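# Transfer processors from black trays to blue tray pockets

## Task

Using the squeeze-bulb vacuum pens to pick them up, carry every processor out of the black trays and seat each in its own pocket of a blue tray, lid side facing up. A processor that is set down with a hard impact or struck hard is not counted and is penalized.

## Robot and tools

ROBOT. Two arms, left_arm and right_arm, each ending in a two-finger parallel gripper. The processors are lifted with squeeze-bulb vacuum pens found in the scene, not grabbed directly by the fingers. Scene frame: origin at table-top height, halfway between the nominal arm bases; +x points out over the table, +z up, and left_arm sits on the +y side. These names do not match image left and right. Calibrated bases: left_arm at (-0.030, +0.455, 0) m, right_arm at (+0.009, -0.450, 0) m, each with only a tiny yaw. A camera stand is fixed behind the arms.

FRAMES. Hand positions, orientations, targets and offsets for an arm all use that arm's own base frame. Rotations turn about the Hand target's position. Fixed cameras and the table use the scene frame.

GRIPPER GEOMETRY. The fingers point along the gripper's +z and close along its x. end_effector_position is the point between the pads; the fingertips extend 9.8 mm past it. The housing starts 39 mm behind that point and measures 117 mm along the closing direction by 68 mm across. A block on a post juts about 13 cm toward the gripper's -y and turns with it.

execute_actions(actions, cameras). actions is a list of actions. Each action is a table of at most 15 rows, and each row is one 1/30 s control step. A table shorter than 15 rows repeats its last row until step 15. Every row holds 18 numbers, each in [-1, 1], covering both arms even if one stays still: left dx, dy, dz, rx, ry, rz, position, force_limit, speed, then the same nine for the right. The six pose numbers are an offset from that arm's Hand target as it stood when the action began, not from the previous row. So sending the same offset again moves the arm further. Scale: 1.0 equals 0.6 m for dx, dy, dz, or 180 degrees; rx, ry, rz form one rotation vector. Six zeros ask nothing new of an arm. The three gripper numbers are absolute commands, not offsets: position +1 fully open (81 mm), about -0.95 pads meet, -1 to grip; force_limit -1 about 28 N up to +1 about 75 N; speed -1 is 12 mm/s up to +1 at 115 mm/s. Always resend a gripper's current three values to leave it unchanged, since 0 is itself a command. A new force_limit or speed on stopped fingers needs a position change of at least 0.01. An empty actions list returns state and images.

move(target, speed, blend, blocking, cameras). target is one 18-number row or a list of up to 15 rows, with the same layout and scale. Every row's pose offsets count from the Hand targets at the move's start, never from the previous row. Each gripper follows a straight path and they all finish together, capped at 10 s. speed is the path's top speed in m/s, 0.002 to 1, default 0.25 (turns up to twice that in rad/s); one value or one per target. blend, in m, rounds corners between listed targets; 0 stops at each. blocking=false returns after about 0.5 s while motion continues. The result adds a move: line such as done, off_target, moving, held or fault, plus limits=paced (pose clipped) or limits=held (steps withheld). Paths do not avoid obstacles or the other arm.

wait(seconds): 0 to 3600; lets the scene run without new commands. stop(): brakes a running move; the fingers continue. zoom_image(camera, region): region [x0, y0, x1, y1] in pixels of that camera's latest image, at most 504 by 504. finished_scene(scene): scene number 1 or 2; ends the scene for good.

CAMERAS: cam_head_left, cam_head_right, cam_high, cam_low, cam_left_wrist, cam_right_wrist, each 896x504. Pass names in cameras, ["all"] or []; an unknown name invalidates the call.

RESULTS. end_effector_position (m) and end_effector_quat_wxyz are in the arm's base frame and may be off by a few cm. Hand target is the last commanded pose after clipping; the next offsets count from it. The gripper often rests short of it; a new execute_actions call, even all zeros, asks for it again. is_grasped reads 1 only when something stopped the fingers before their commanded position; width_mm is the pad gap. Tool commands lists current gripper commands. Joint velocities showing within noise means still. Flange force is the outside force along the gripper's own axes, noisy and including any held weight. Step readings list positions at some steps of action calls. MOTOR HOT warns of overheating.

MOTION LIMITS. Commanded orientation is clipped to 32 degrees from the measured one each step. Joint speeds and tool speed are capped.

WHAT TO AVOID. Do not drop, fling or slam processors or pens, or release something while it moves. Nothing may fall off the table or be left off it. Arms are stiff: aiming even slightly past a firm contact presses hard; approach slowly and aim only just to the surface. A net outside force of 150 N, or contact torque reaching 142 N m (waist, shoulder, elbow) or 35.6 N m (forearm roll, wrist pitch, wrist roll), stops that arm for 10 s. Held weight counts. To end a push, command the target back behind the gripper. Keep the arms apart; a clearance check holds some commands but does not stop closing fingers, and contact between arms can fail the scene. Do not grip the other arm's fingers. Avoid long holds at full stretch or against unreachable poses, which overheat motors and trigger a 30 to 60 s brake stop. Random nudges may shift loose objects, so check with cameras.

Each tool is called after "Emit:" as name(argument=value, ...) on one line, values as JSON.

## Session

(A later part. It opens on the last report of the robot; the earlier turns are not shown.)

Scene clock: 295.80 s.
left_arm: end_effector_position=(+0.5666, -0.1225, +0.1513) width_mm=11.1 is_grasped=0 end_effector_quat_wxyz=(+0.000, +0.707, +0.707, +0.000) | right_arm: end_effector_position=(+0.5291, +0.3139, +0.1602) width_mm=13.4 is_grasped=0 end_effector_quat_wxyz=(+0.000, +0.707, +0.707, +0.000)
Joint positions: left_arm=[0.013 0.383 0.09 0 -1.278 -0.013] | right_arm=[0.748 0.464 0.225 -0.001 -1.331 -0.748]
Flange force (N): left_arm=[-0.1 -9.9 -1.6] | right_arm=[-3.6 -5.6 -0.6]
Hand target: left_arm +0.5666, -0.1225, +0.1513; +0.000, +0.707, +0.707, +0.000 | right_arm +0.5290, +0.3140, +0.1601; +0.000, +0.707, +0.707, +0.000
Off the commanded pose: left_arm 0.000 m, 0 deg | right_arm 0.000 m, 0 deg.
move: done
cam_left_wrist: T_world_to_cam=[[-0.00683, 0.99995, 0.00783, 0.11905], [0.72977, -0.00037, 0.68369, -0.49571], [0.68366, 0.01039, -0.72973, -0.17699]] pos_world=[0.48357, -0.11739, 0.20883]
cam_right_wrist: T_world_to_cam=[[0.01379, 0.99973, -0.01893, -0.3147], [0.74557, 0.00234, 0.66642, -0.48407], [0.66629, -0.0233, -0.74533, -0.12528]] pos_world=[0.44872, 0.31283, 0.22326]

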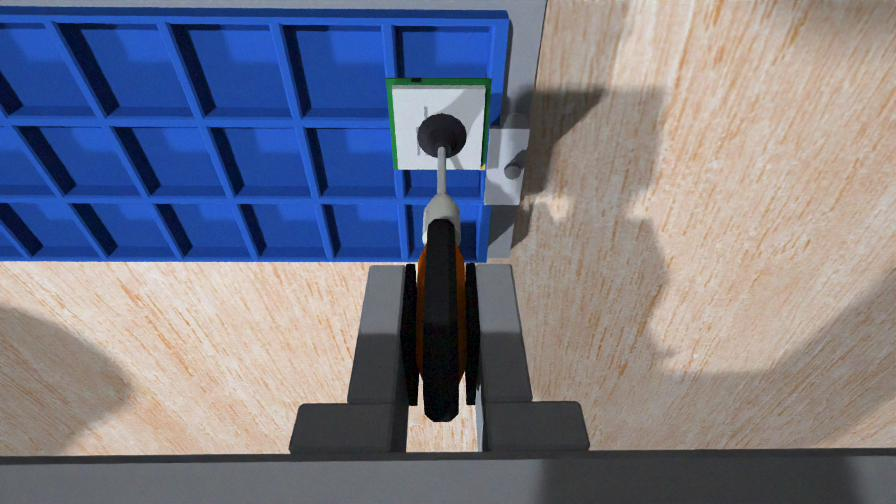

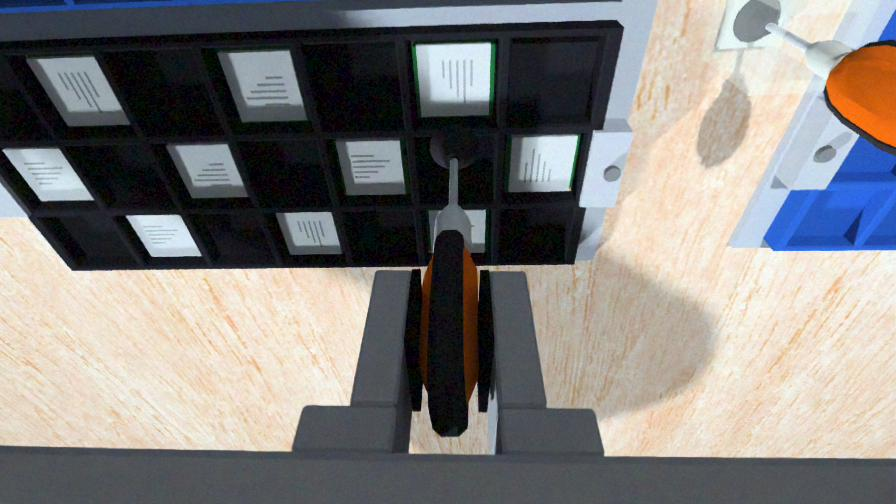

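Emit:
move(target=[[-0.0008,0.0015,-0.0488,0,0,0,-0.685,1,-0.5, -0.005,0,-0.0667,0,0,0,-0.63,1,-0.3]], speed=0.12, cameras=["cam_left_wrist","cam_right_wrist"])

Emit:
zoom_image(camera="cam_left_wrist", region=[350, 30, 550, 230])

Emit:
zoom_image(camera="cam_right_wrist", region=[370, 50, 570, 250])

Scene clock: 335.37 s.
left_arm: end_effector_position=(+0.5661, -0.1216, +0.1220) width_mm=11.1 is_grasped=0 end_effector_quat_wxyz=(+0.000, +0.707, +0.707, +0.000) | right_arm: end_effector_position=(+0.5260, +0.3140, +0.1201) width_mm=13.4 is_grasped=0 end_effector_quat_wxyz=(-0.001, +0.707, +0.707, +0.000)
Joint positions: left_arm=[0.015 0.404 0.048 0 -1.214 -0.014] | right_arm=[0.752 0.485 0.159 -0.001 -1.244 -0.751]
Flange force (N): left_arm=[-0.7 -9.2 -2.3] | right_arm=[-3.6 -5.2 -1.2]
Hand target: left_arm +0.5661, -0.1216, +0.1220; +0.000, +0.707, +0.707, +0.000 | right_arm +0.5260, +0.3140, +0.1201; +0.000, +0.707, +0.707, +0.000
Off the commanded pose: left_arm 0.000 m, 0 deg | right_arm 0.000 m, 0 deg.
move: done
cam_left_wrist: T_world_to_cam=[[-0.00676, 0.99994, 0.00804, 0.1182], [0.72977, -0.00057, 0.68369, -0.47534], [0.68366, 0.01049, -0.72973, -0.19803]] pos_world=[0.48307, -0.11639, 0.17953]
cam_right_wrist: T_world_to_cam=[[0.01387, 0.99973, -0.01858, -0.31562], [0.74575, 0.00203, 0.66622, -0.45505], [0.66608, -0.0231, -0.74553, -0.15296]] pos_world=[0.44562, 0.31293, 0.18326]

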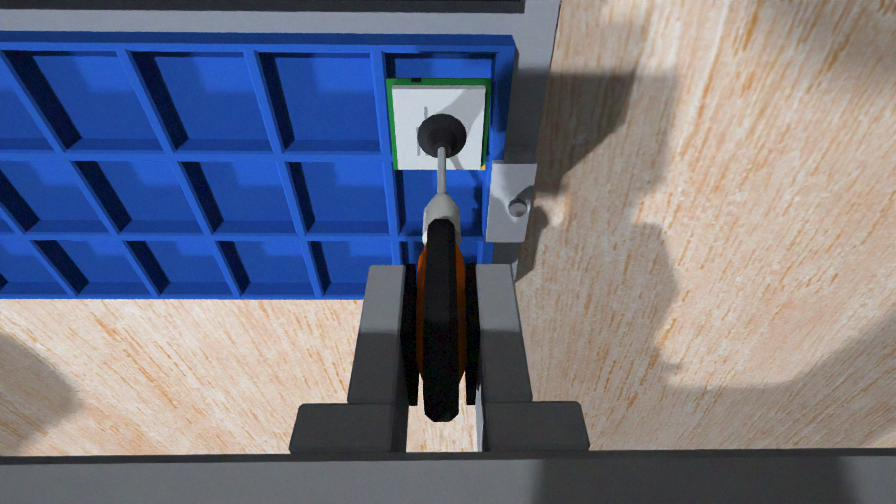

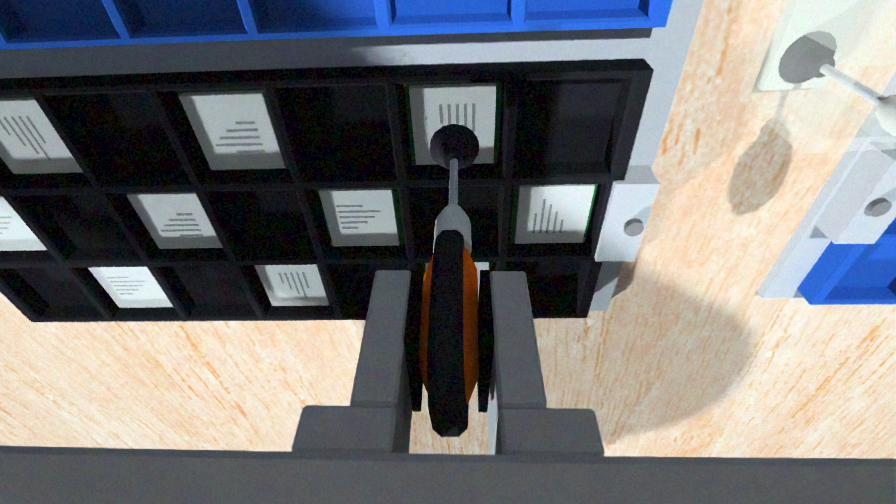

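Scaled by 2.520 from the camera's image (finer frame: 1280x720).

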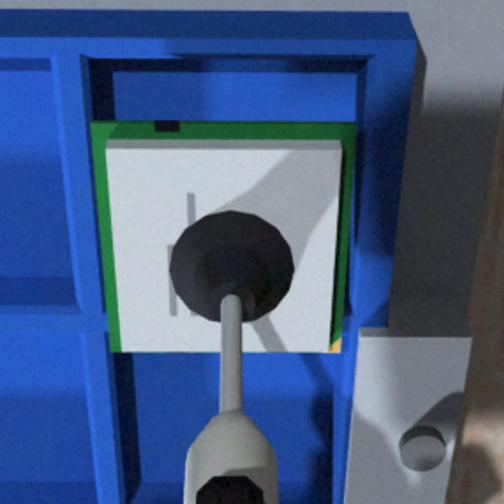

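Scaled by 2.520 from the camera's image (finer frame: 1280x720).

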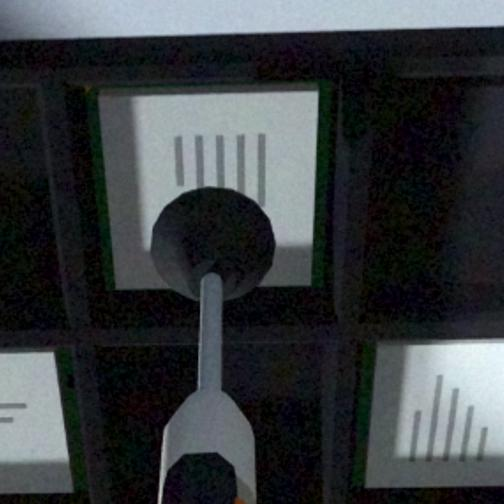

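Emit:
move(target=[[-0.0008,0.0008,-0.0167,0,0,0,-0.685,1,-0.5, 0,0,-0.0133,0,0,0,-0.98,1,-0.3]], speed=0.06, cameras=["cam_left_wrist","cam_right_wrist"])

Emit:
zoom_image(camera="cam_left_wrist", region=[350, 30, 550, 230])

Emit:
zoom_image(camera="cam_right_wrist", region=[370, 50, 570, 250])

Scene clock: 351.63 s.
left_arm: end_effector_position=(+0.5656, -0.1211, +0.1120) width_mm=11.1 is_grasped=0 end_effector_quat_wxyz=(+0.000, +0.707, +0.707, +0.000) | right_arm: end_effector_position=(+0.5260, +0.3139, +0.1122) width_mm=8.5 is_grasped=1 end_effector_quat_wxyz=(+0.000, +0.707, +0.707, +0.000)
Joint positions: left_arm=[0.016 0.412 0.033 0 -1.192 -0.015] | right_arm=[0.752 0.492 0.149 -0.001 -1.228 -0.751]
Flange force (N): left_arm=[-0.5 -8.2 -17.0] | right_arm=[-3.3 -5.5 -1.2]
Hand target: left_arm +0.5656, -0.1211, +0.1120; +0.000, +0.707, +0.707, +0.000 | right_arm +0.5260, +0.3140, +0.1121; +0.000, +0.707, +0.707, +0.000
Off the commanded pose: left_arm 0.000 m, 0 deg | right_arm 0.000 m, 0 deg.
move: done
cam_left_wrist: T_world_to_cam=[[-0.00683, 0.99995, 0.00783, 0.11795], [0.72977, -0.00037, 0.68369, -0.46811], [0.68366, 0.01039, -0.72973, -0.205]] pos_world=[0.48257, -0.11599, 0.16953]
cam_right_wrist: T_world_to_cam=[[0.01379, 0.99973, -0.01879, -0.3157], [0.74566, 0.00223, 0.66632, -0.44983], [0.66618, -0.0232, -0.74543, -0.15902]] pos_world=[0.44572, 0.31293, 0.17526]

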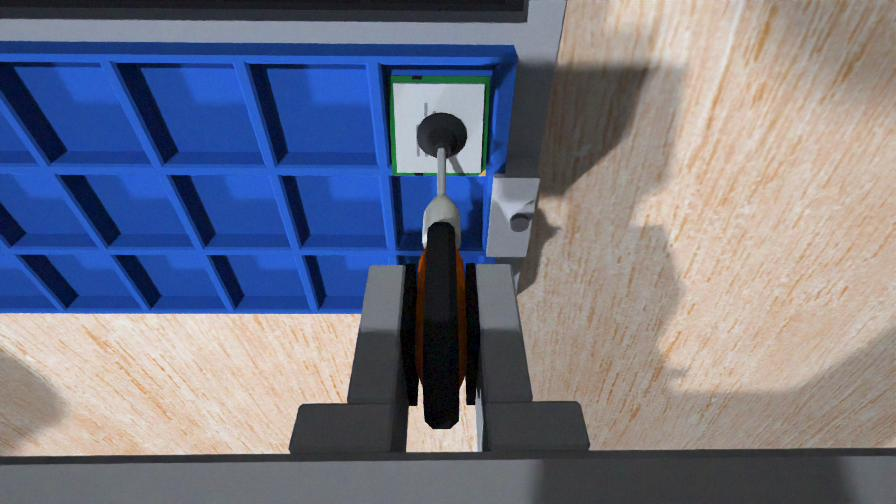

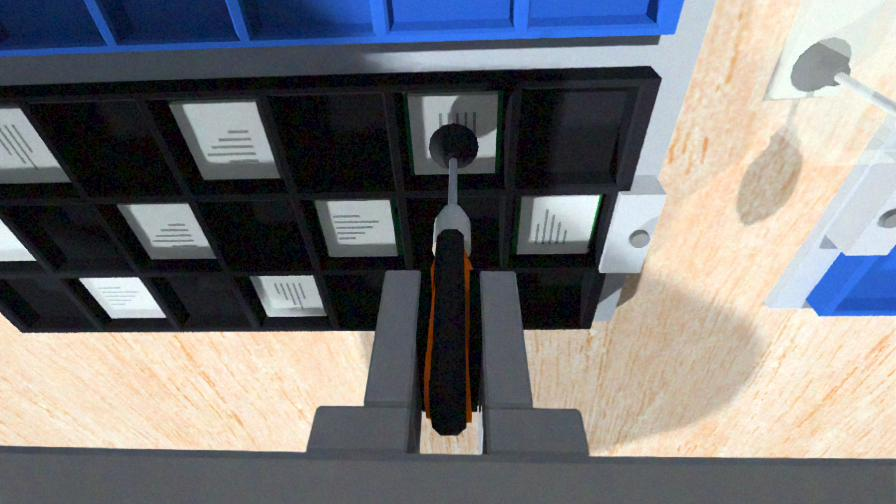

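Scaled by 2.520 from the camera's image (finer frame: 1280x720).

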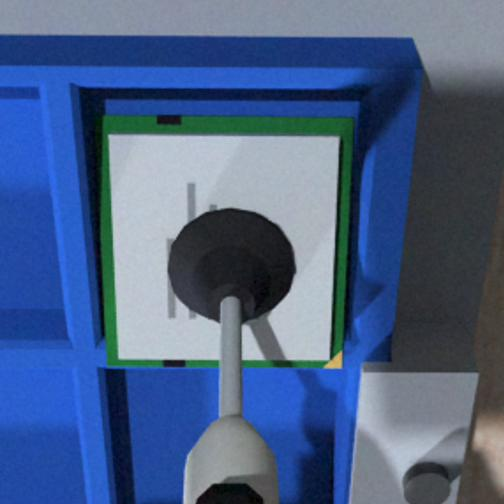

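Scaled by 2.520 from the camera's image (finer frame: 1280x720).

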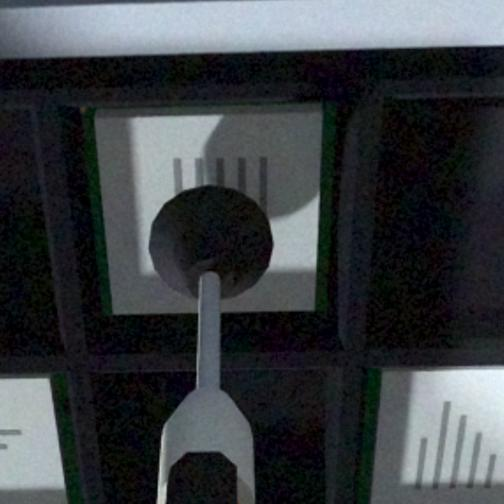

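Emit:
move(target=[[0,0,0.01,0,0,0,-0.685,1,-0.5, 0,0,-0.0067,0,0,0,-0.98,1,-0.3]], speed=0.06, cameras=["cam_left_wrist","cam_right_wrist"])

Emit:
zoom_image(camera="cam_left_wrist", region=[370, 50, 510, 190])

Emit:
zoom_image(camera="cam_right_wrist", region=[370, 50, 570, 250])

Scene clock: 379.57 s.
left_arm: end_effector_position=(+0.5656, -0.1211, +0.1180) width_mm=11.1 is_grasped=0 end_effector_quat_wxyz=(+0.000, +0.707, +0.707, +0.000) | right_arm: end_effector_position=(+0.5260, +0.3140, +0.1081) width_mm=8.5 is_grasped=1 end_effector_quat_wxyz=(+0.000, +0.707, +0.707, +0.000)
Joint positions: left_arm=[0.016 0.407 0.041 0 -1.205 -0.015] | right_arm=[0.752 0.495 0.144 -0.001 -1.219 -0.751]
Flange force (N): left_arm=[-0.3 -8.8 -3.8] | right_arm=[-3.3 -5.2 -1.5]
Hand target: left_arm +0.5656, -0.1211, +0.1180; +0.000, +0.707, +0.707, +0.000 | right_arm +0.5260, +0.3140, +0.1081; +0.000, +0.707, +0.707, +0.000
Off the commanded pose: left_arm 0.000 m, 0 deg | right_arm 0.000 m, 0 deg.
move: done
cam_left_wrist: T_world_to_cam=[[-0.00683, 0.99994, 0.00797, 0.11778], [0.72982, -0.00047, 0.68364, -0.47217], [0.6836, 0.01049, -0.72978, -0.20065]] pos_world=[0.48257, -0.11589, 0.17543]
cam_right_wrist: T_world_to_cam=[[0.01379, 0.99973, -0.01879, -0.31577], [0.74566, 0.00223, 0.66632, -0.4471], [0.66618, -0.0232, -0.74543, -0.16194]] pos_world=[0.44562, 0.31293, 0.17126]

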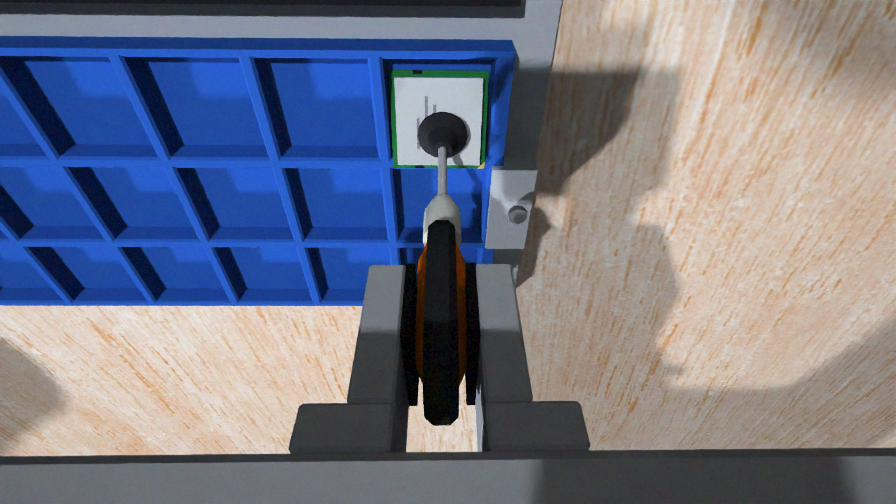

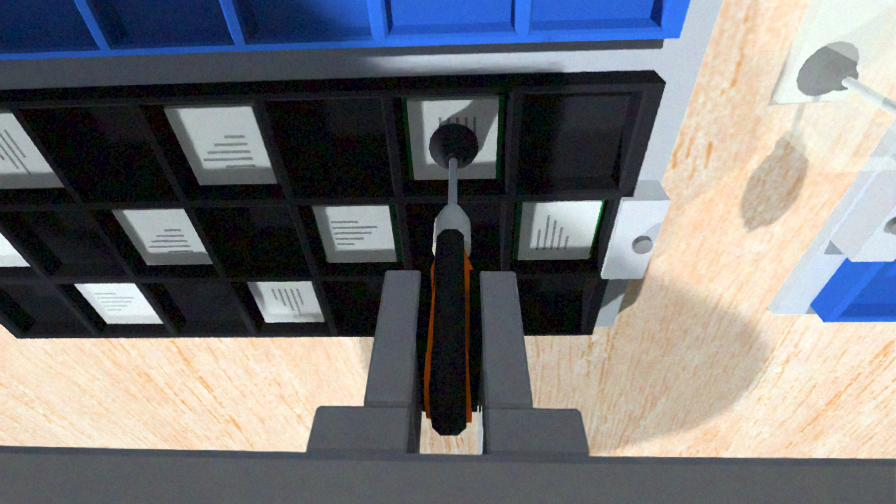

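Scaled by 3.600 from the camera's image (finer frame: 1280x720).

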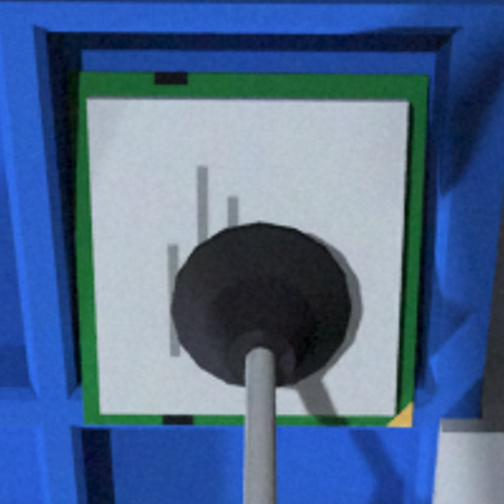

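Scaled by 2.520 from the camera's image (finer frame: 1280x720).

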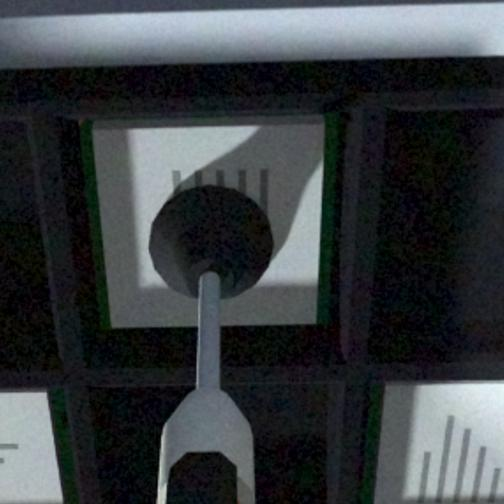

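Emit:
move(target=[[0,0,0.0167,0,0,0,-0.685,1,-0.5, 0,0,-0.003,0,0,0,-0.98,1,-0.3]], speed=0.06, cameras=["cam_left_wrist","cam_right_wrist"])

Emit:
zoom_image(camera="cam_left_wrist", region=[370, 10, 510, 190])

Scene clock: 389.13 s.
left_arm: end_effector_position=(+0.5656, -0.1211, +0.1280) width_mm=11.1 is_grasped=0 end_effector_quat_wxyz=(+0.000, +0.707, +0.707, +0.000) | right_arm: end_effector_position=(+0.5260, +0.3140, +0.1064) width_mm=8.5 is_grasped=1 end_effector_quat_wxyz=(+0.000, +0.707, +0.707, +0.000)
Joint positions: left_arm=[0.016 0.398 0.053 0 -1.226 -0.015] | right_arm=[0.752 0.497 0.142 -0.001 -1.216 -0.751]
Flange force (N): left_arm=[-0.4 -9.6 -2.9] | right_arm=[-2.7 -4.2 -9.3]
Hand target: left_arm +0.5656, -0.1211, +0.1280; +0.000, +0.707, +0.707, +0.000 | right_arm +0.5260, +0.3140, +0.1063; +0.000, +0.707, +0.707, +0.000
Off the commanded pose: left_arm 0.000 m, 0 deg | right_arm 0.000 m, 0 deg.
move: done
cam_left_wrist: T_world_to_cam=[[-0.00683, 0.99995, 0.00783, 0.11783], [0.72982, -0.00037, 0.68364, -0.47907], [0.6836, 0.01039, -0.72978, -0.19329]] pos_world=[0.48257, -0.11599, 0.18553]
cam_right_wrist: T_world_to_cam=[[0.01379, 0.99973, -0.01879, -0.31581], [0.74566, 0.00223, 0.66632, -0.44597], [0.66618, -0.0232, -0.74543, -0.16334]] pos_world=[0.44572, 0.31293, 0.16946]

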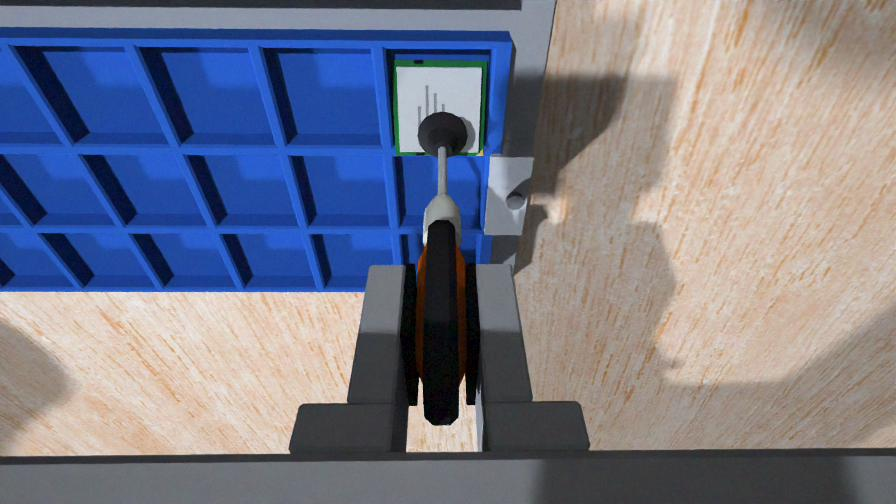

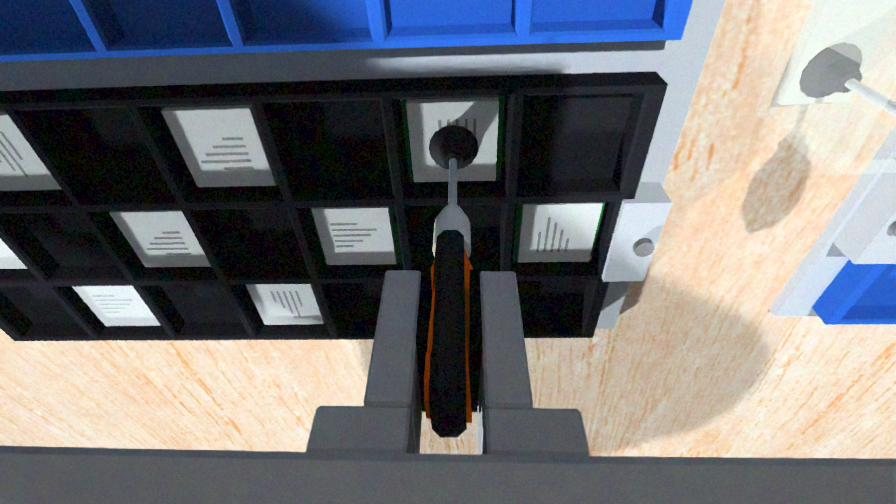

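Scaled by 2.800 from the camera's image (finer frame: 1280x720).

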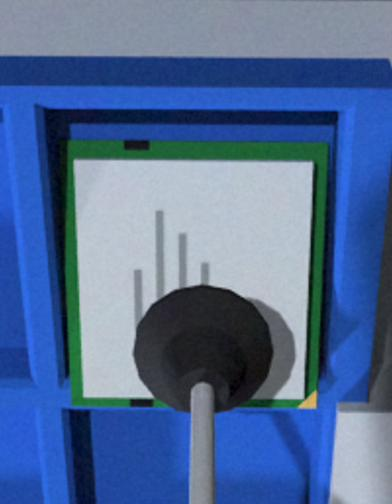

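Emit:
move(target=[[0,0,0,0,0,0,-0.98,1,-0.3, 0,0,0,0,0,0,-0.68,1,-0.5],[0,0,-0.0217,0,0,0,-0.98,1,-0.3, 0,0,0.025,0,0,0,-0.68,1,-0.5]], speed=0.05, cameras=["cam_left_wrist","cam_right_wrist"])

Emit:
zoom_image(camera="cam_left_wrist", region=[370, 50, 510, 190])

Scene clock: 430.07 s.
left_arm: end_effector_position=(+0.5656, -0.1211, +0.1150) width_mm=8.2 is_grasped=1 end_effector_quat_wxyz=(+0.000, +0.707, +0.707, +0.000) | right_arm: end_effector_position=(+0.5260, +0.3140, +0.1213) width_mm=11.3 is_grasped=0 end_effector_quat_wxyz=(+0.000, +0.707, +0.707, +0.000)
Joint positions: left_arm=[0.016 0.409 0.037 0 -1.198 -0.015] | right_arm=[0.752 0.484 0.161 -0.001 -1.247 -0.751]
Flange force (N): left_arm=[-0.5 -8.3 -3.6] | right_arm=[-3.2 -5.1 -1.1]
Hand target: left_arm +0.5656, -0.1211, +0.1150; +0.000, +0.707, +0.707, +0.000 | right_arm +0.5260, +0.3140, +0.1213; +0.000, +0.707, +0.707, +0.000
Off the commanded pose: left_arm 0.000 m, 0 deg | right_arm 0.000 m, 0 deg.
move: done
cam_left_wrist: T_world_to_cam=[[-0.00676, 0.99995, 0.0079, 0.11788], [0.72977, -0.00047, 0.68369, -0.47018], [0.68366, 0.01039, -0.72973, -0.20281]] pos_world=[0.48257, -0.11599, 0.17253]
cam_right_wrist: T_world_to_cam=[[0.01379, 0.99973, -0.01879, -0.31552], [0.74571, 0.00223, 0.66626, -0.4559], [0.66612, -0.0232, -0.74548, -0.15206]] pos_world=[0.44562, 0.31293, 0.18446]

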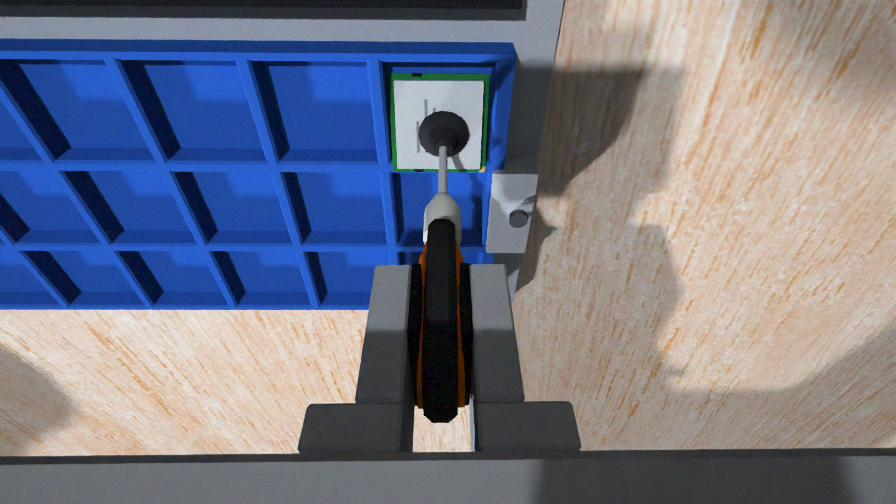

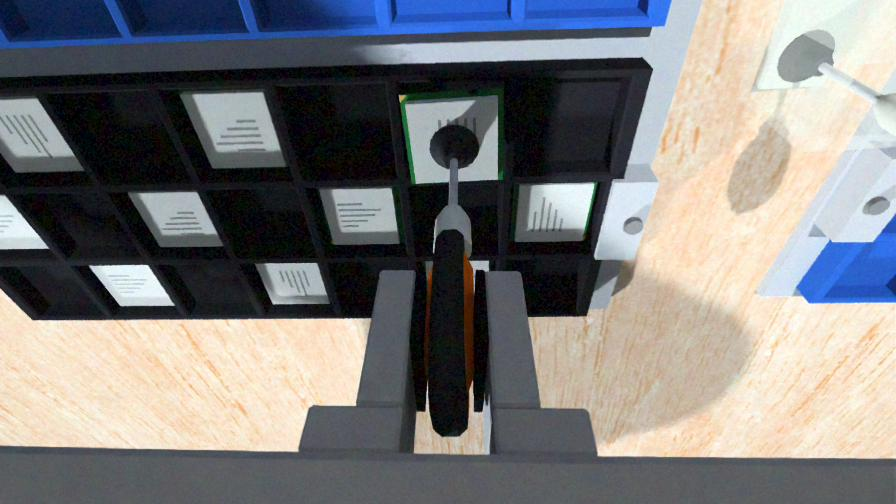

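Scaled by 3.600 from the camera's image (finer frame: 1280x720).

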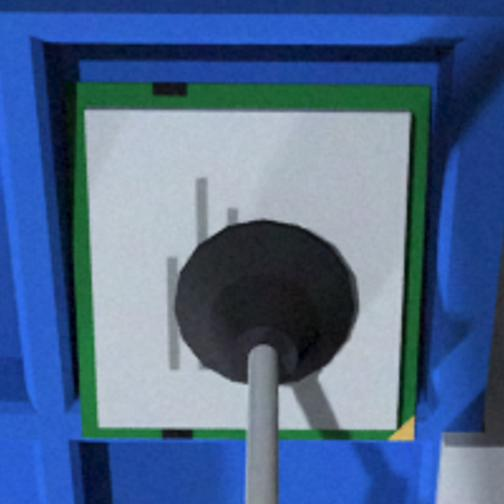

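Emit:
move(target=[[0,0,-0.0033,0,0,0,-0.98,1,-0.3, 0,0,0,0,0,0,-0.68,1,-0.5]], speed=0.05, cameras=[])

Scene clock: 434.73 s.
left_arm: end_effector_position=(+0.5656, -0.1211, +0.1130) width_mm=8.2 is_grasped=1 end_effector_quat_wxyz=(+0.000, +0.707, +0.707, +0.000) | right_arm: end_effector_position=(+0.5260, +0.3140, +0.1213) width_mm=11.3 is_grasped=0 end_effector_quat_wxyz=(+0.000, +0.707, +0.707, +0.000)
Joint positions: left_arm=[0.016 0.411 0.034 0 -1.194 -0.015] | right_arm=[0.752 0.484 0.161 -0.001 -1.247 -0.751]
Flange force (N): left_arm=[-0.9 -8.6 -15.3] | right_arm=[-4.0 -5.0 -1.1]
Hand target: left_arm +0.5656, -0.1211, +0.1130; +0.000, +0.707, +0.707, +0.000 | right_arm +0.5260, +0.3140, +0.1213; +0.000, +0.707, +0.707, +0.000
Off the commanded pose: left_arm 0.000 m, 0 deg | right_arm 0.000 m, 0 deg.
move: done

Emit:
move(target=[[0,0,0,0,0,0,-0.685,1,-0.5, 0,0,0,0,0,0,-0.68,1,-0.5],[0,0,0.025,0,0,0,-0.685,1,-0.5, 0,0,0.03,0,0,0,-0.68,1,-0.5],[0,0,0.025,0,0,0,-0.685,1,-0.5, -0.1033,-0.0025,0.03,0,0,0,-0.68,1,-0.5]], speed=0.08, blend=[0,0.01,0], cameras=["cam_left_wrist","cam_right_wrist"])

Emit:
zoom_image(camera="cam_left_wrist", region=[350, 30, 550, 230])

Emit:
zoom_image(camera="cam_right_wrist", region=[370, 30, 570, 230])

Scene clock: 447.27 s.
left_arm: end_effector_position=(+0.5656, -0.1211, +0.1280) width_mm=11.1 is_grasped=0 end_effector_quat_wxyz=(+0.000, +0.707, +0.707, +0.000) | right_arm: end_effector_position=(+0.4640, +0.3125, +0.1393) width_mm=11.3 is_grasped=0 end_effector_quat_wxyz=(-0.001, +0.707, +0.707, +0.000)
Joint positions: left_arm=[0.016 0.398 0.053 0 -1.226 -0.015] | right_arm=[0.827 0.344 0.007 -0.001 -1.234 -0.826]
Flange force (N): left_arm=[-0.4 -9.7 -2.9] | right_arm=[-2.8 -3.6 -0.6]
Hand target: left_arm +0.5656, -0.1211, +0.1280; +0.000, +0.707, +0.707, +0.000 | right_arm +0.4640, +0.3125, +0.1393; +0.000, +0.707, +0.707, +0.000
Off the commanded pose: left_arm 0.000 m, 0 deg | right_arm 0.000 m, 0 deg.
move: done; blend cut to 0.009 m at target 2
cam_left_wrist: T_world_to_cam=[[-0.00683, 0.99995, 0.00783, 0.11783], [0.72977, -0.00037, 0.68369, -0.47905], [0.68366, 0.01039, -0.72973, -0.19332]] pos_world=[0.48257, -0.11599, 0.18553]
cam_right_wrist: T_world_to_cam=[[0.01394, 0.99973, -0.01866, -0.31291], [0.74585, 0.00203, 0.66611, -0.42162], [0.66597, -0.0232, -0.74562, -0.09729]] pos_world=[0.38362, 0.31143, 0.20246]

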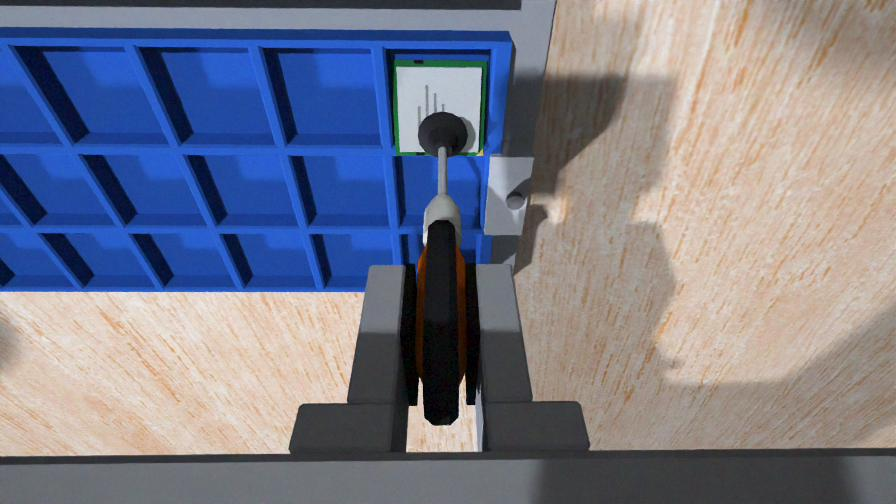

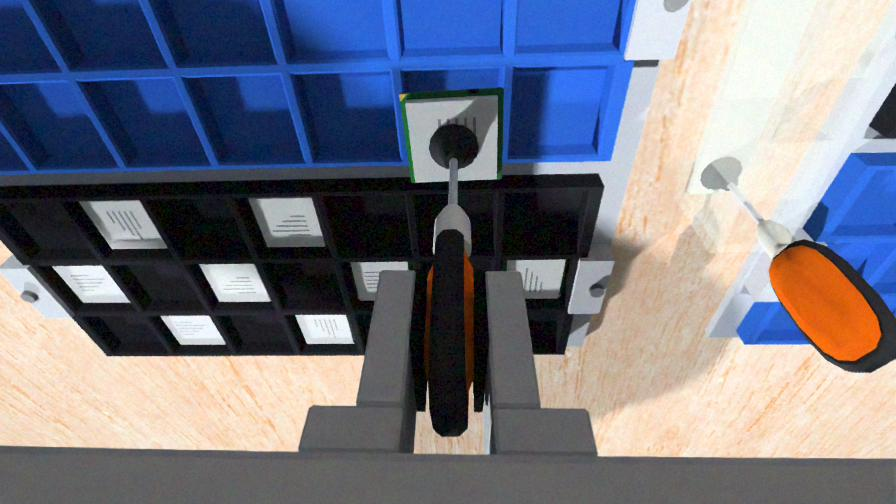

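Scaled by 2.520 from the camera's image (finer frame: 1280x720).

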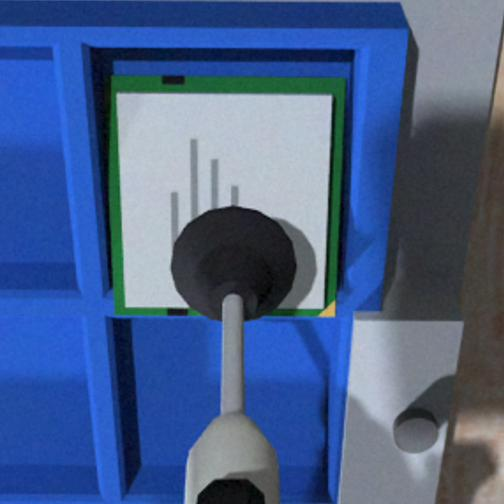

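Scaled by 2.520 from the camera's image (finer frame: 1280x720).

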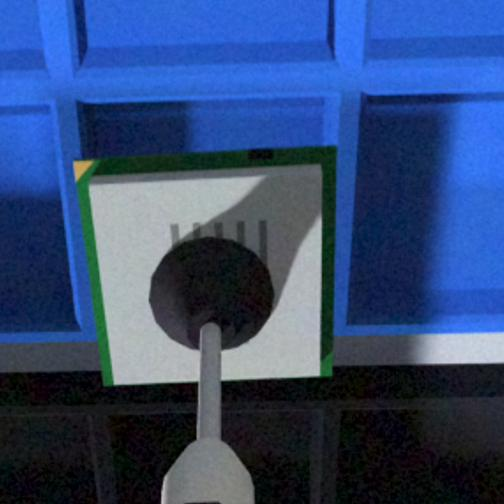

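Emit:
move(target=[[0,0,0,0,0,0,-0.98,1,-0.3, 0,0,0,0,0,0,-0.68,1,-0.5],[0,0,-0.0255,0,0,0,-0.98,1,-0.3, 0,0,0,0,0,0,-0.68,1,-0.5],[-0.0075,0,-0.0255,0,0,0,-0.98,1,-0.3, 0,0,0,0,0,0,-0.68,1,-0.5]], speed=0.03, cameras=["cam_left_wrist"])

Emit:
zoom_image(camera="cam_left_wrist", region=[350, 30, 550, 230])

Scene clock: 475.80 s.
left_arm: end_effector_position=(+0.5611, -0.1212, +0.1127) width_mm=8.2 is_grasped=1 end_effector_quat_wxyz=(+0.000, +0.707, +0.707, +0.000) | right_arm: end_effector_position=(+0.4640, +0.3124, +0.1393) width_mm=11.3 is_grasped=0 end_effector_quat_wxyz=(+0.000, +0.707, +0.707, +0.000)
Joint positions: left_arm=[0.016 0.401 0.02 0 -1.189 -0.015] | right_arm=[0.827 0.344 0.007 -0.001 -1.234 -0.826]
Flange force (N): left_arm=[-1.2 -10.0 -14.5] | right_arm=[-3.7 -4.8 -0.8]
Hand target: left_arm +0.5611, -0.1211, +0.1127; +0.000, +0.707, +0.707, +0.000 | right_arm +0.4640, +0.3125, +0.1393; +0.000, +0.707, +0.707, +0.000
Off the commanded pose: left_arm 0.000 m, 0 deg | right_arm 0.000 m, 0 deg.
move: done
cam_left_wrist: T_world_to_cam=[[-0.00683, 0.99995, 0.00783, 0.11802], [0.72982, -0.00037, 0.68364, -0.46532], [0.6836, 0.01039, -0.72978, -0.20137]] pos_world=[0.47807, -0.11609, 0.17023]

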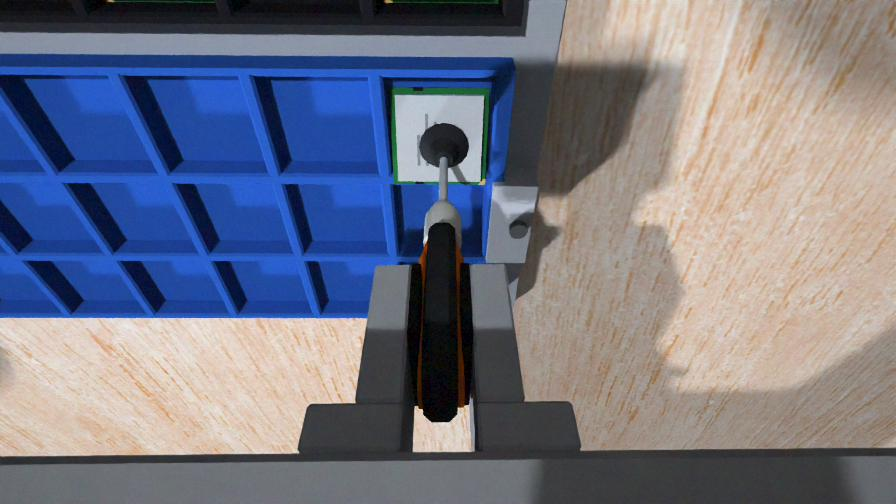

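Scaled by 2.520 from the camera's image (finer frame: 1280x720).

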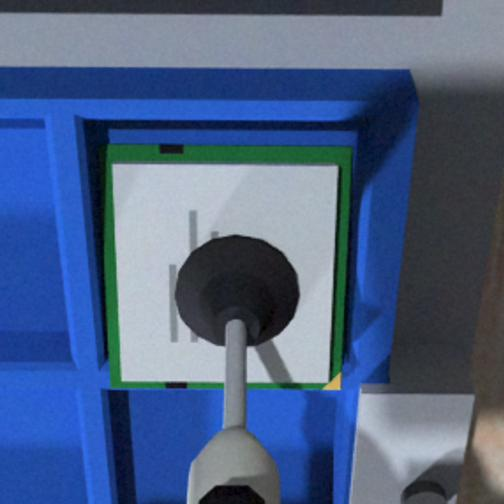

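Emit:
move(target=[[0,0,0.03,0,0,0,-0.685,1,-0.3, 0,0,0,0,0,0,-0.68,1,-0.5],[-0.1,0.12,0.1,0,0,0,-0.685,1,-0.3, 0,0,0,0,0,0,-0.68,1,-0.5]], speed=0.15, cameras=["cam_left_wrist","cam_head_left"])

Emit:
zoom_image(camera="cam_left_wrist", region=[250, 60, 450, 260])

Scene clock: 483.03 s.
left_arm: end_effector_position=(+0.5011, -0.0491, +0.1727) width_mm=11.1 is_grasped=0 end_effector_quat_wxyz=(+0.000, +0.707, +0.707, +0.000) | right_arm: end_effector_position=(+0.4640, +0.3125, +0.1393) width_mm=11.3 is_grasped=0 end_effector_quat_wxyz=(+0.000, +0.707, +0.707, +0.000)
Joint positions: left_arm=[0.163 0.185 -0.112 0 -1.274 -0.163] | right_arm=[0.827 0.344 0.007 -0.001 -1.234 -0.826]
Flange force (N): left_arm=[-1.6 -7.3 -2.0] | right_arm=[-3.3 -4.0 -1.1]
Hand target: left_arm +0.5011, -0.0491, +0.1727; +0.000, +0.707, +0.707, +0.000 | right_arm +0.4640, +0.3125, +0.1393; +0.000, +0.707, +0.707, +0.000
Off the commanded pose: left_arm 0.000 m, 0 deg | right_arm 0.000 m, 0 deg.
move: done
cam_left_wrist: T_world_to_cam=[[-0.00676, 0.99995, 0.0079, 0.045], [0.72982, -0.00047, 0.68364, -0.46253], [0.6836, 0.01039, -0.72978, -0.11732]] pos_world=[0.41807, -0.04399, 0.23023]
Images, in order (width x height): cam_head_left 896x504, cam_left_wrist 896x504.

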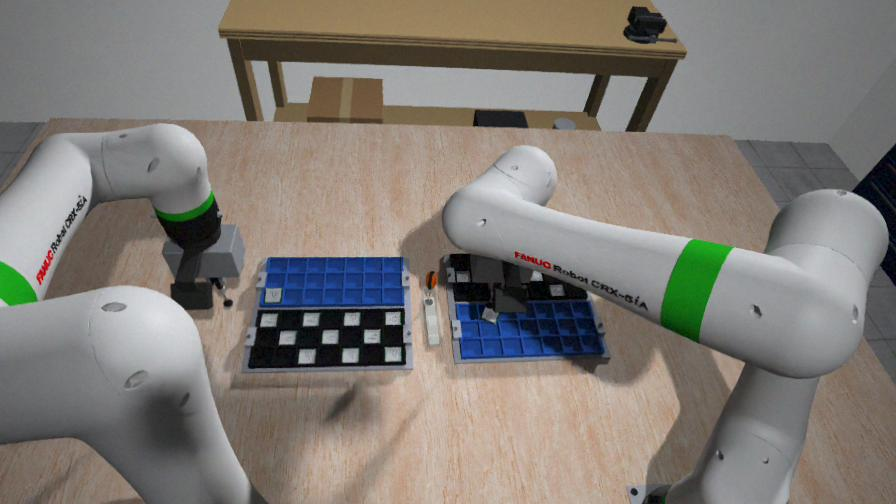

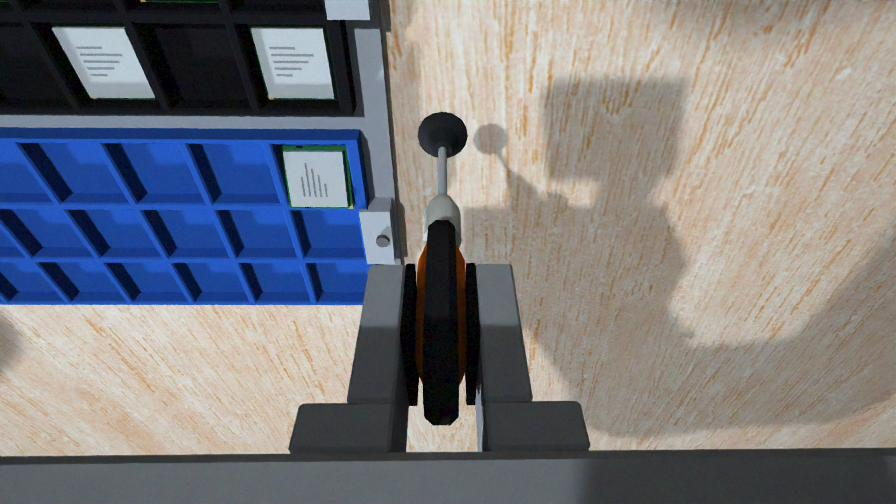

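Scaled by 2.520 from the camera's image (finer frame: 1280x720).

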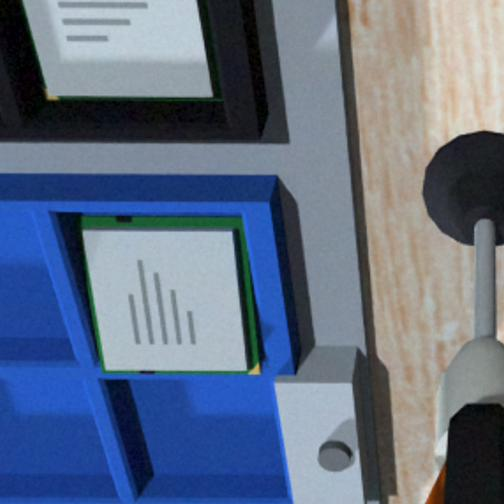

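Emit:
move(target=[[0.1215,-0.12,-0.07,0,0,0,-0.98,1,-0.3, 0,0,0,0,0,0,-0.68,1,-0.5],[0.1215,-0.12,-0.0995,0,0,0,-0.98,1,-0.3, 0,0,0,0,0,0,-0.68,1,-0.5]], speed=[0.15,0.03], cameras=["cam_left_wrist"])

Emit:
zoom_image(camera="cam_left_wrist", region=[350, 10, 550, 210])

Scene clock: 495.33 s.
left_arm: end_effector_position=(+0.5740, -0.1211, +0.1131) width_mm=8.1 is_grasped=1 end_effector_quat_wxyz=(+0.000, +0.707, +0.707, +0.000) | right_arm: end_effector_position=(+0.4640, +0.3125, +0.1393) width_mm=11.3 is_grasped=0 end_effector_quat_wxyz=(+0.000, +0.707, +0.707, +0.000)
Joint positions: left_arm=[0.015 0.43 0.062 0 -1.202 -0.015] | right_arm=[0.827 0.344 0.007 -0.001 -1.234 -0.826]
Flange force (N): left_arm=[-1.1 -7.3 -38.7] | right_arm=[-3.5 -4.4 -1.0]
Hand target: left_arm +0.5740, -0.1211, +0.1130; +0.000, +0.707, +0.707, +0.000 | right_arm +0.4640, +0.3125, +0.1393; +0.000, +0.707, +0.707, +0.000
Off the commanded pose: left_arm 0.000 m, 0 deg | right_arm 0.000 m, 0 deg.
move: done
cam_left_wrist: T_world_to_cam=[[-0.00676, 0.99995, 0.0079, 0.11796], [0.72968, -0.00047, 0.68379, -0.47498], [0.68376, 0.01039, -0.72963, -0.21]] pos_world=[0.49097, -0.11599, 0.17063]

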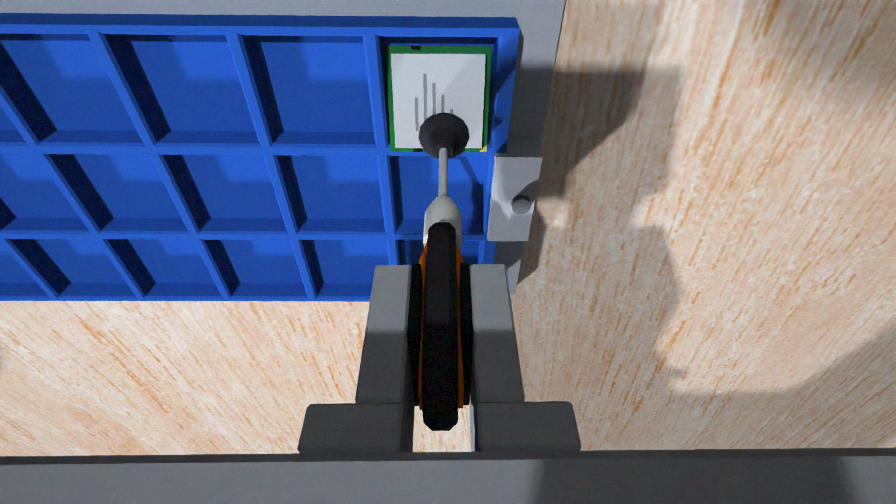

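Scaled by 2.520 from the camera's image (finer frame: 1280x720).

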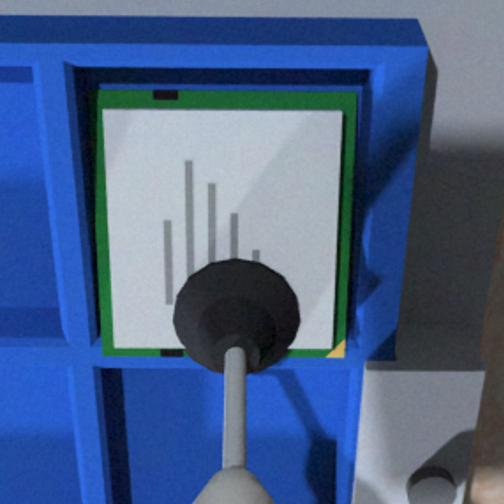

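Emit:
move(target=[[-0.018,0,0.001,0,0,0,-0.98,1,-0.3, 0,0,0,0,0,0,-0.68,1,-0.5]], speed=[0.03], cameras=["cam_left_wrist"])

Emit:
zoom_image(camera="cam_left_wrist", region=[350, 30, 550, 230])

Scene clock: 507.23 s.
left_arm: end_effector_position=(+0.5632, -0.1211, +0.1136) width_mm=8.1 is_grasped=1 end_effector_quat_wxyz=(+0.000, +0.707, +0.707, +0.000) | right_arm: end_effector_position=(+0.4640, +0.3125, +0.1393) width_mm=11.3 is_grasped=0 end_effector_quat_wxyz=(+0.000, +0.707, +0.707, +0.000)
Joint positions: left_arm=[0.016 0.405 0.027 0 -1.193 -0.015] | right_arm=[0.827 0.344 0.007 -0.001 -1.234 -0.826]
Flange force (N): left_arm=[-0.5 -9.1 -15.4] | right_arm=[-3.4 -4.5 -0.7]
Hand target: left_arm +0.5632, -0.1211, +0.1136; +0.000, +0.707, +0.707, +0.000 | right_arm +0.4640, +0.3125, +0.1393; +0.000, +0.707, +0.707, +0.000
Off the commanded pose: left_arm 0.000 m, 0 deg | right_arm 0.000 m, 0 deg.
move: done
cam_left_wrist: T_world_to_cam=[[-0.00683, 0.99995, 0.00783, 0.11793], [0.72982, -0.00037, 0.68364, -0.46747], [0.6836, 0.01039, -0.72978, -0.20216]] pos_world=[0.48017, -0.11599, 0.17113]

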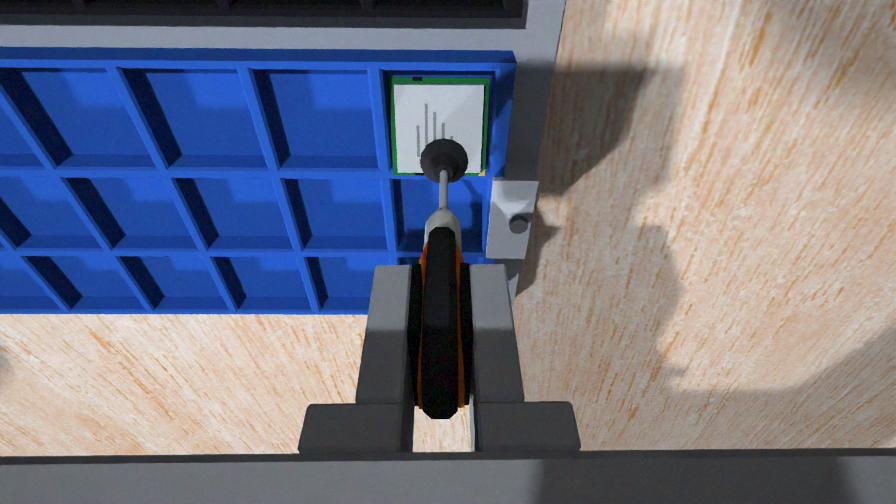

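Scaled by 2.520 from the camera's image (finer frame: 1280x720).

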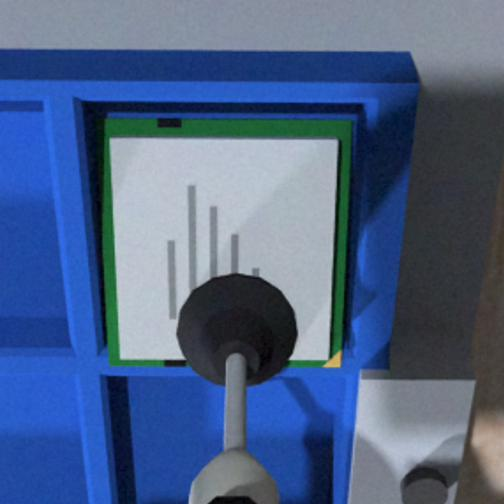

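Emit:
move(target=[[0.0,0,0.03,0,0,0,-0.98,1,-0.3, 0,0,0,0,0,0,-0.68,1,-0.5],[0.054,0,0.03,0,0,0,-0.98,1,-0.3, 0,0,0,0,0,0,-0.68,1,-0.5],[0.054,0,0.0057,0,0,0,-0.98,1,-0.3, 0,0,0,0,0,0,-0.68,1,-0.5]], speed=[0.05,0.1,0.04], cameras=["cam_left_wrist"])

Emit:
zoom_image(camera="cam_left_wrist", region=[350, 0, 550, 200])

Scene clock: 522.03 s.
left_arm: end_effector_position=(+0.5956, -0.1211, +0.1171) width_mm=8.1 is_grasped=1 end_effector_quat_wxyz=(+0.000, +0.707, +0.707, +0.000) | right_arm: end_effector_position=(+0.4640, +0.3125, +0.1393) width_mm=11.3 is_grasped=0 end_effector_quat_wxyz=(+0.000, +0.707, +0.707, +0.000)
Joint positions: left_arm=[0.015 0.477 0.139 0 -1.233 -0.014] | right_arm=[0.827 0.344 0.007 -0.001 -1.234 -0.826]
Flange force (N): left_arm=[0.0 -10.0 -3.5] | right_arm=[-3.4 -4.8 -1.0]
Hand target: left_arm +0.5956, -0.1211, +0.1170; +0.000, +0.707, +0.707, +0.000 | right_arm +0.4640, +0.3125, +0.1393; +0.000, +0.707, +0.707, +0.000
Off the commanded pose: left_arm 0.000 m, 0 deg | right_arm 0.000 m, 0 deg.
move: done
cam_left_wrist: T_world_to_cam=[[-0.00683, 0.99994, 0.00797, 0.11809], [0.72977, -0.00047, 0.68369, -0.49344], [0.68366, 0.01049, -0.72973, -0.22185]] pos_world=[0.51257, -0.11599, 0.17453]

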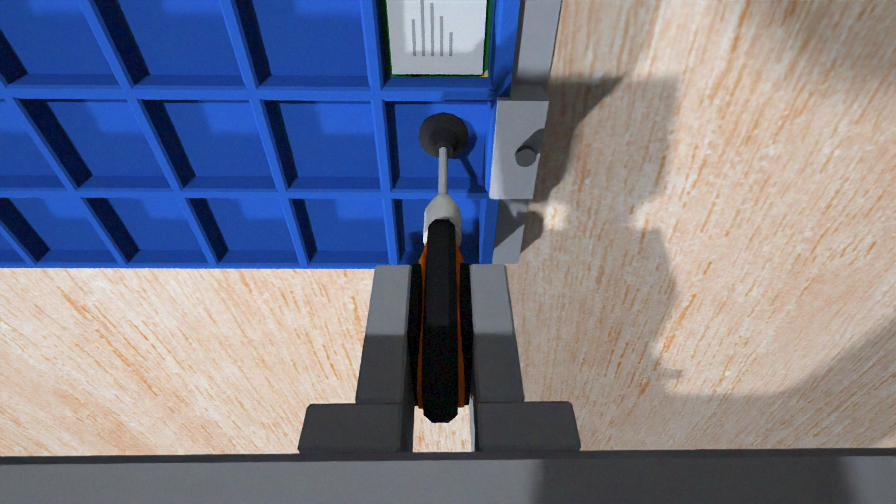

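Scaled by 2.520 from the camera's image (finer frame: 1280x720).

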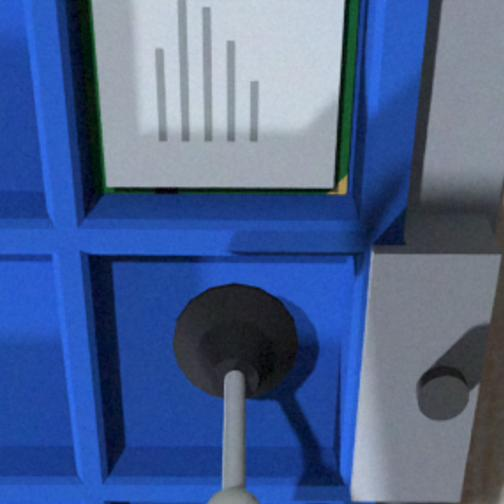

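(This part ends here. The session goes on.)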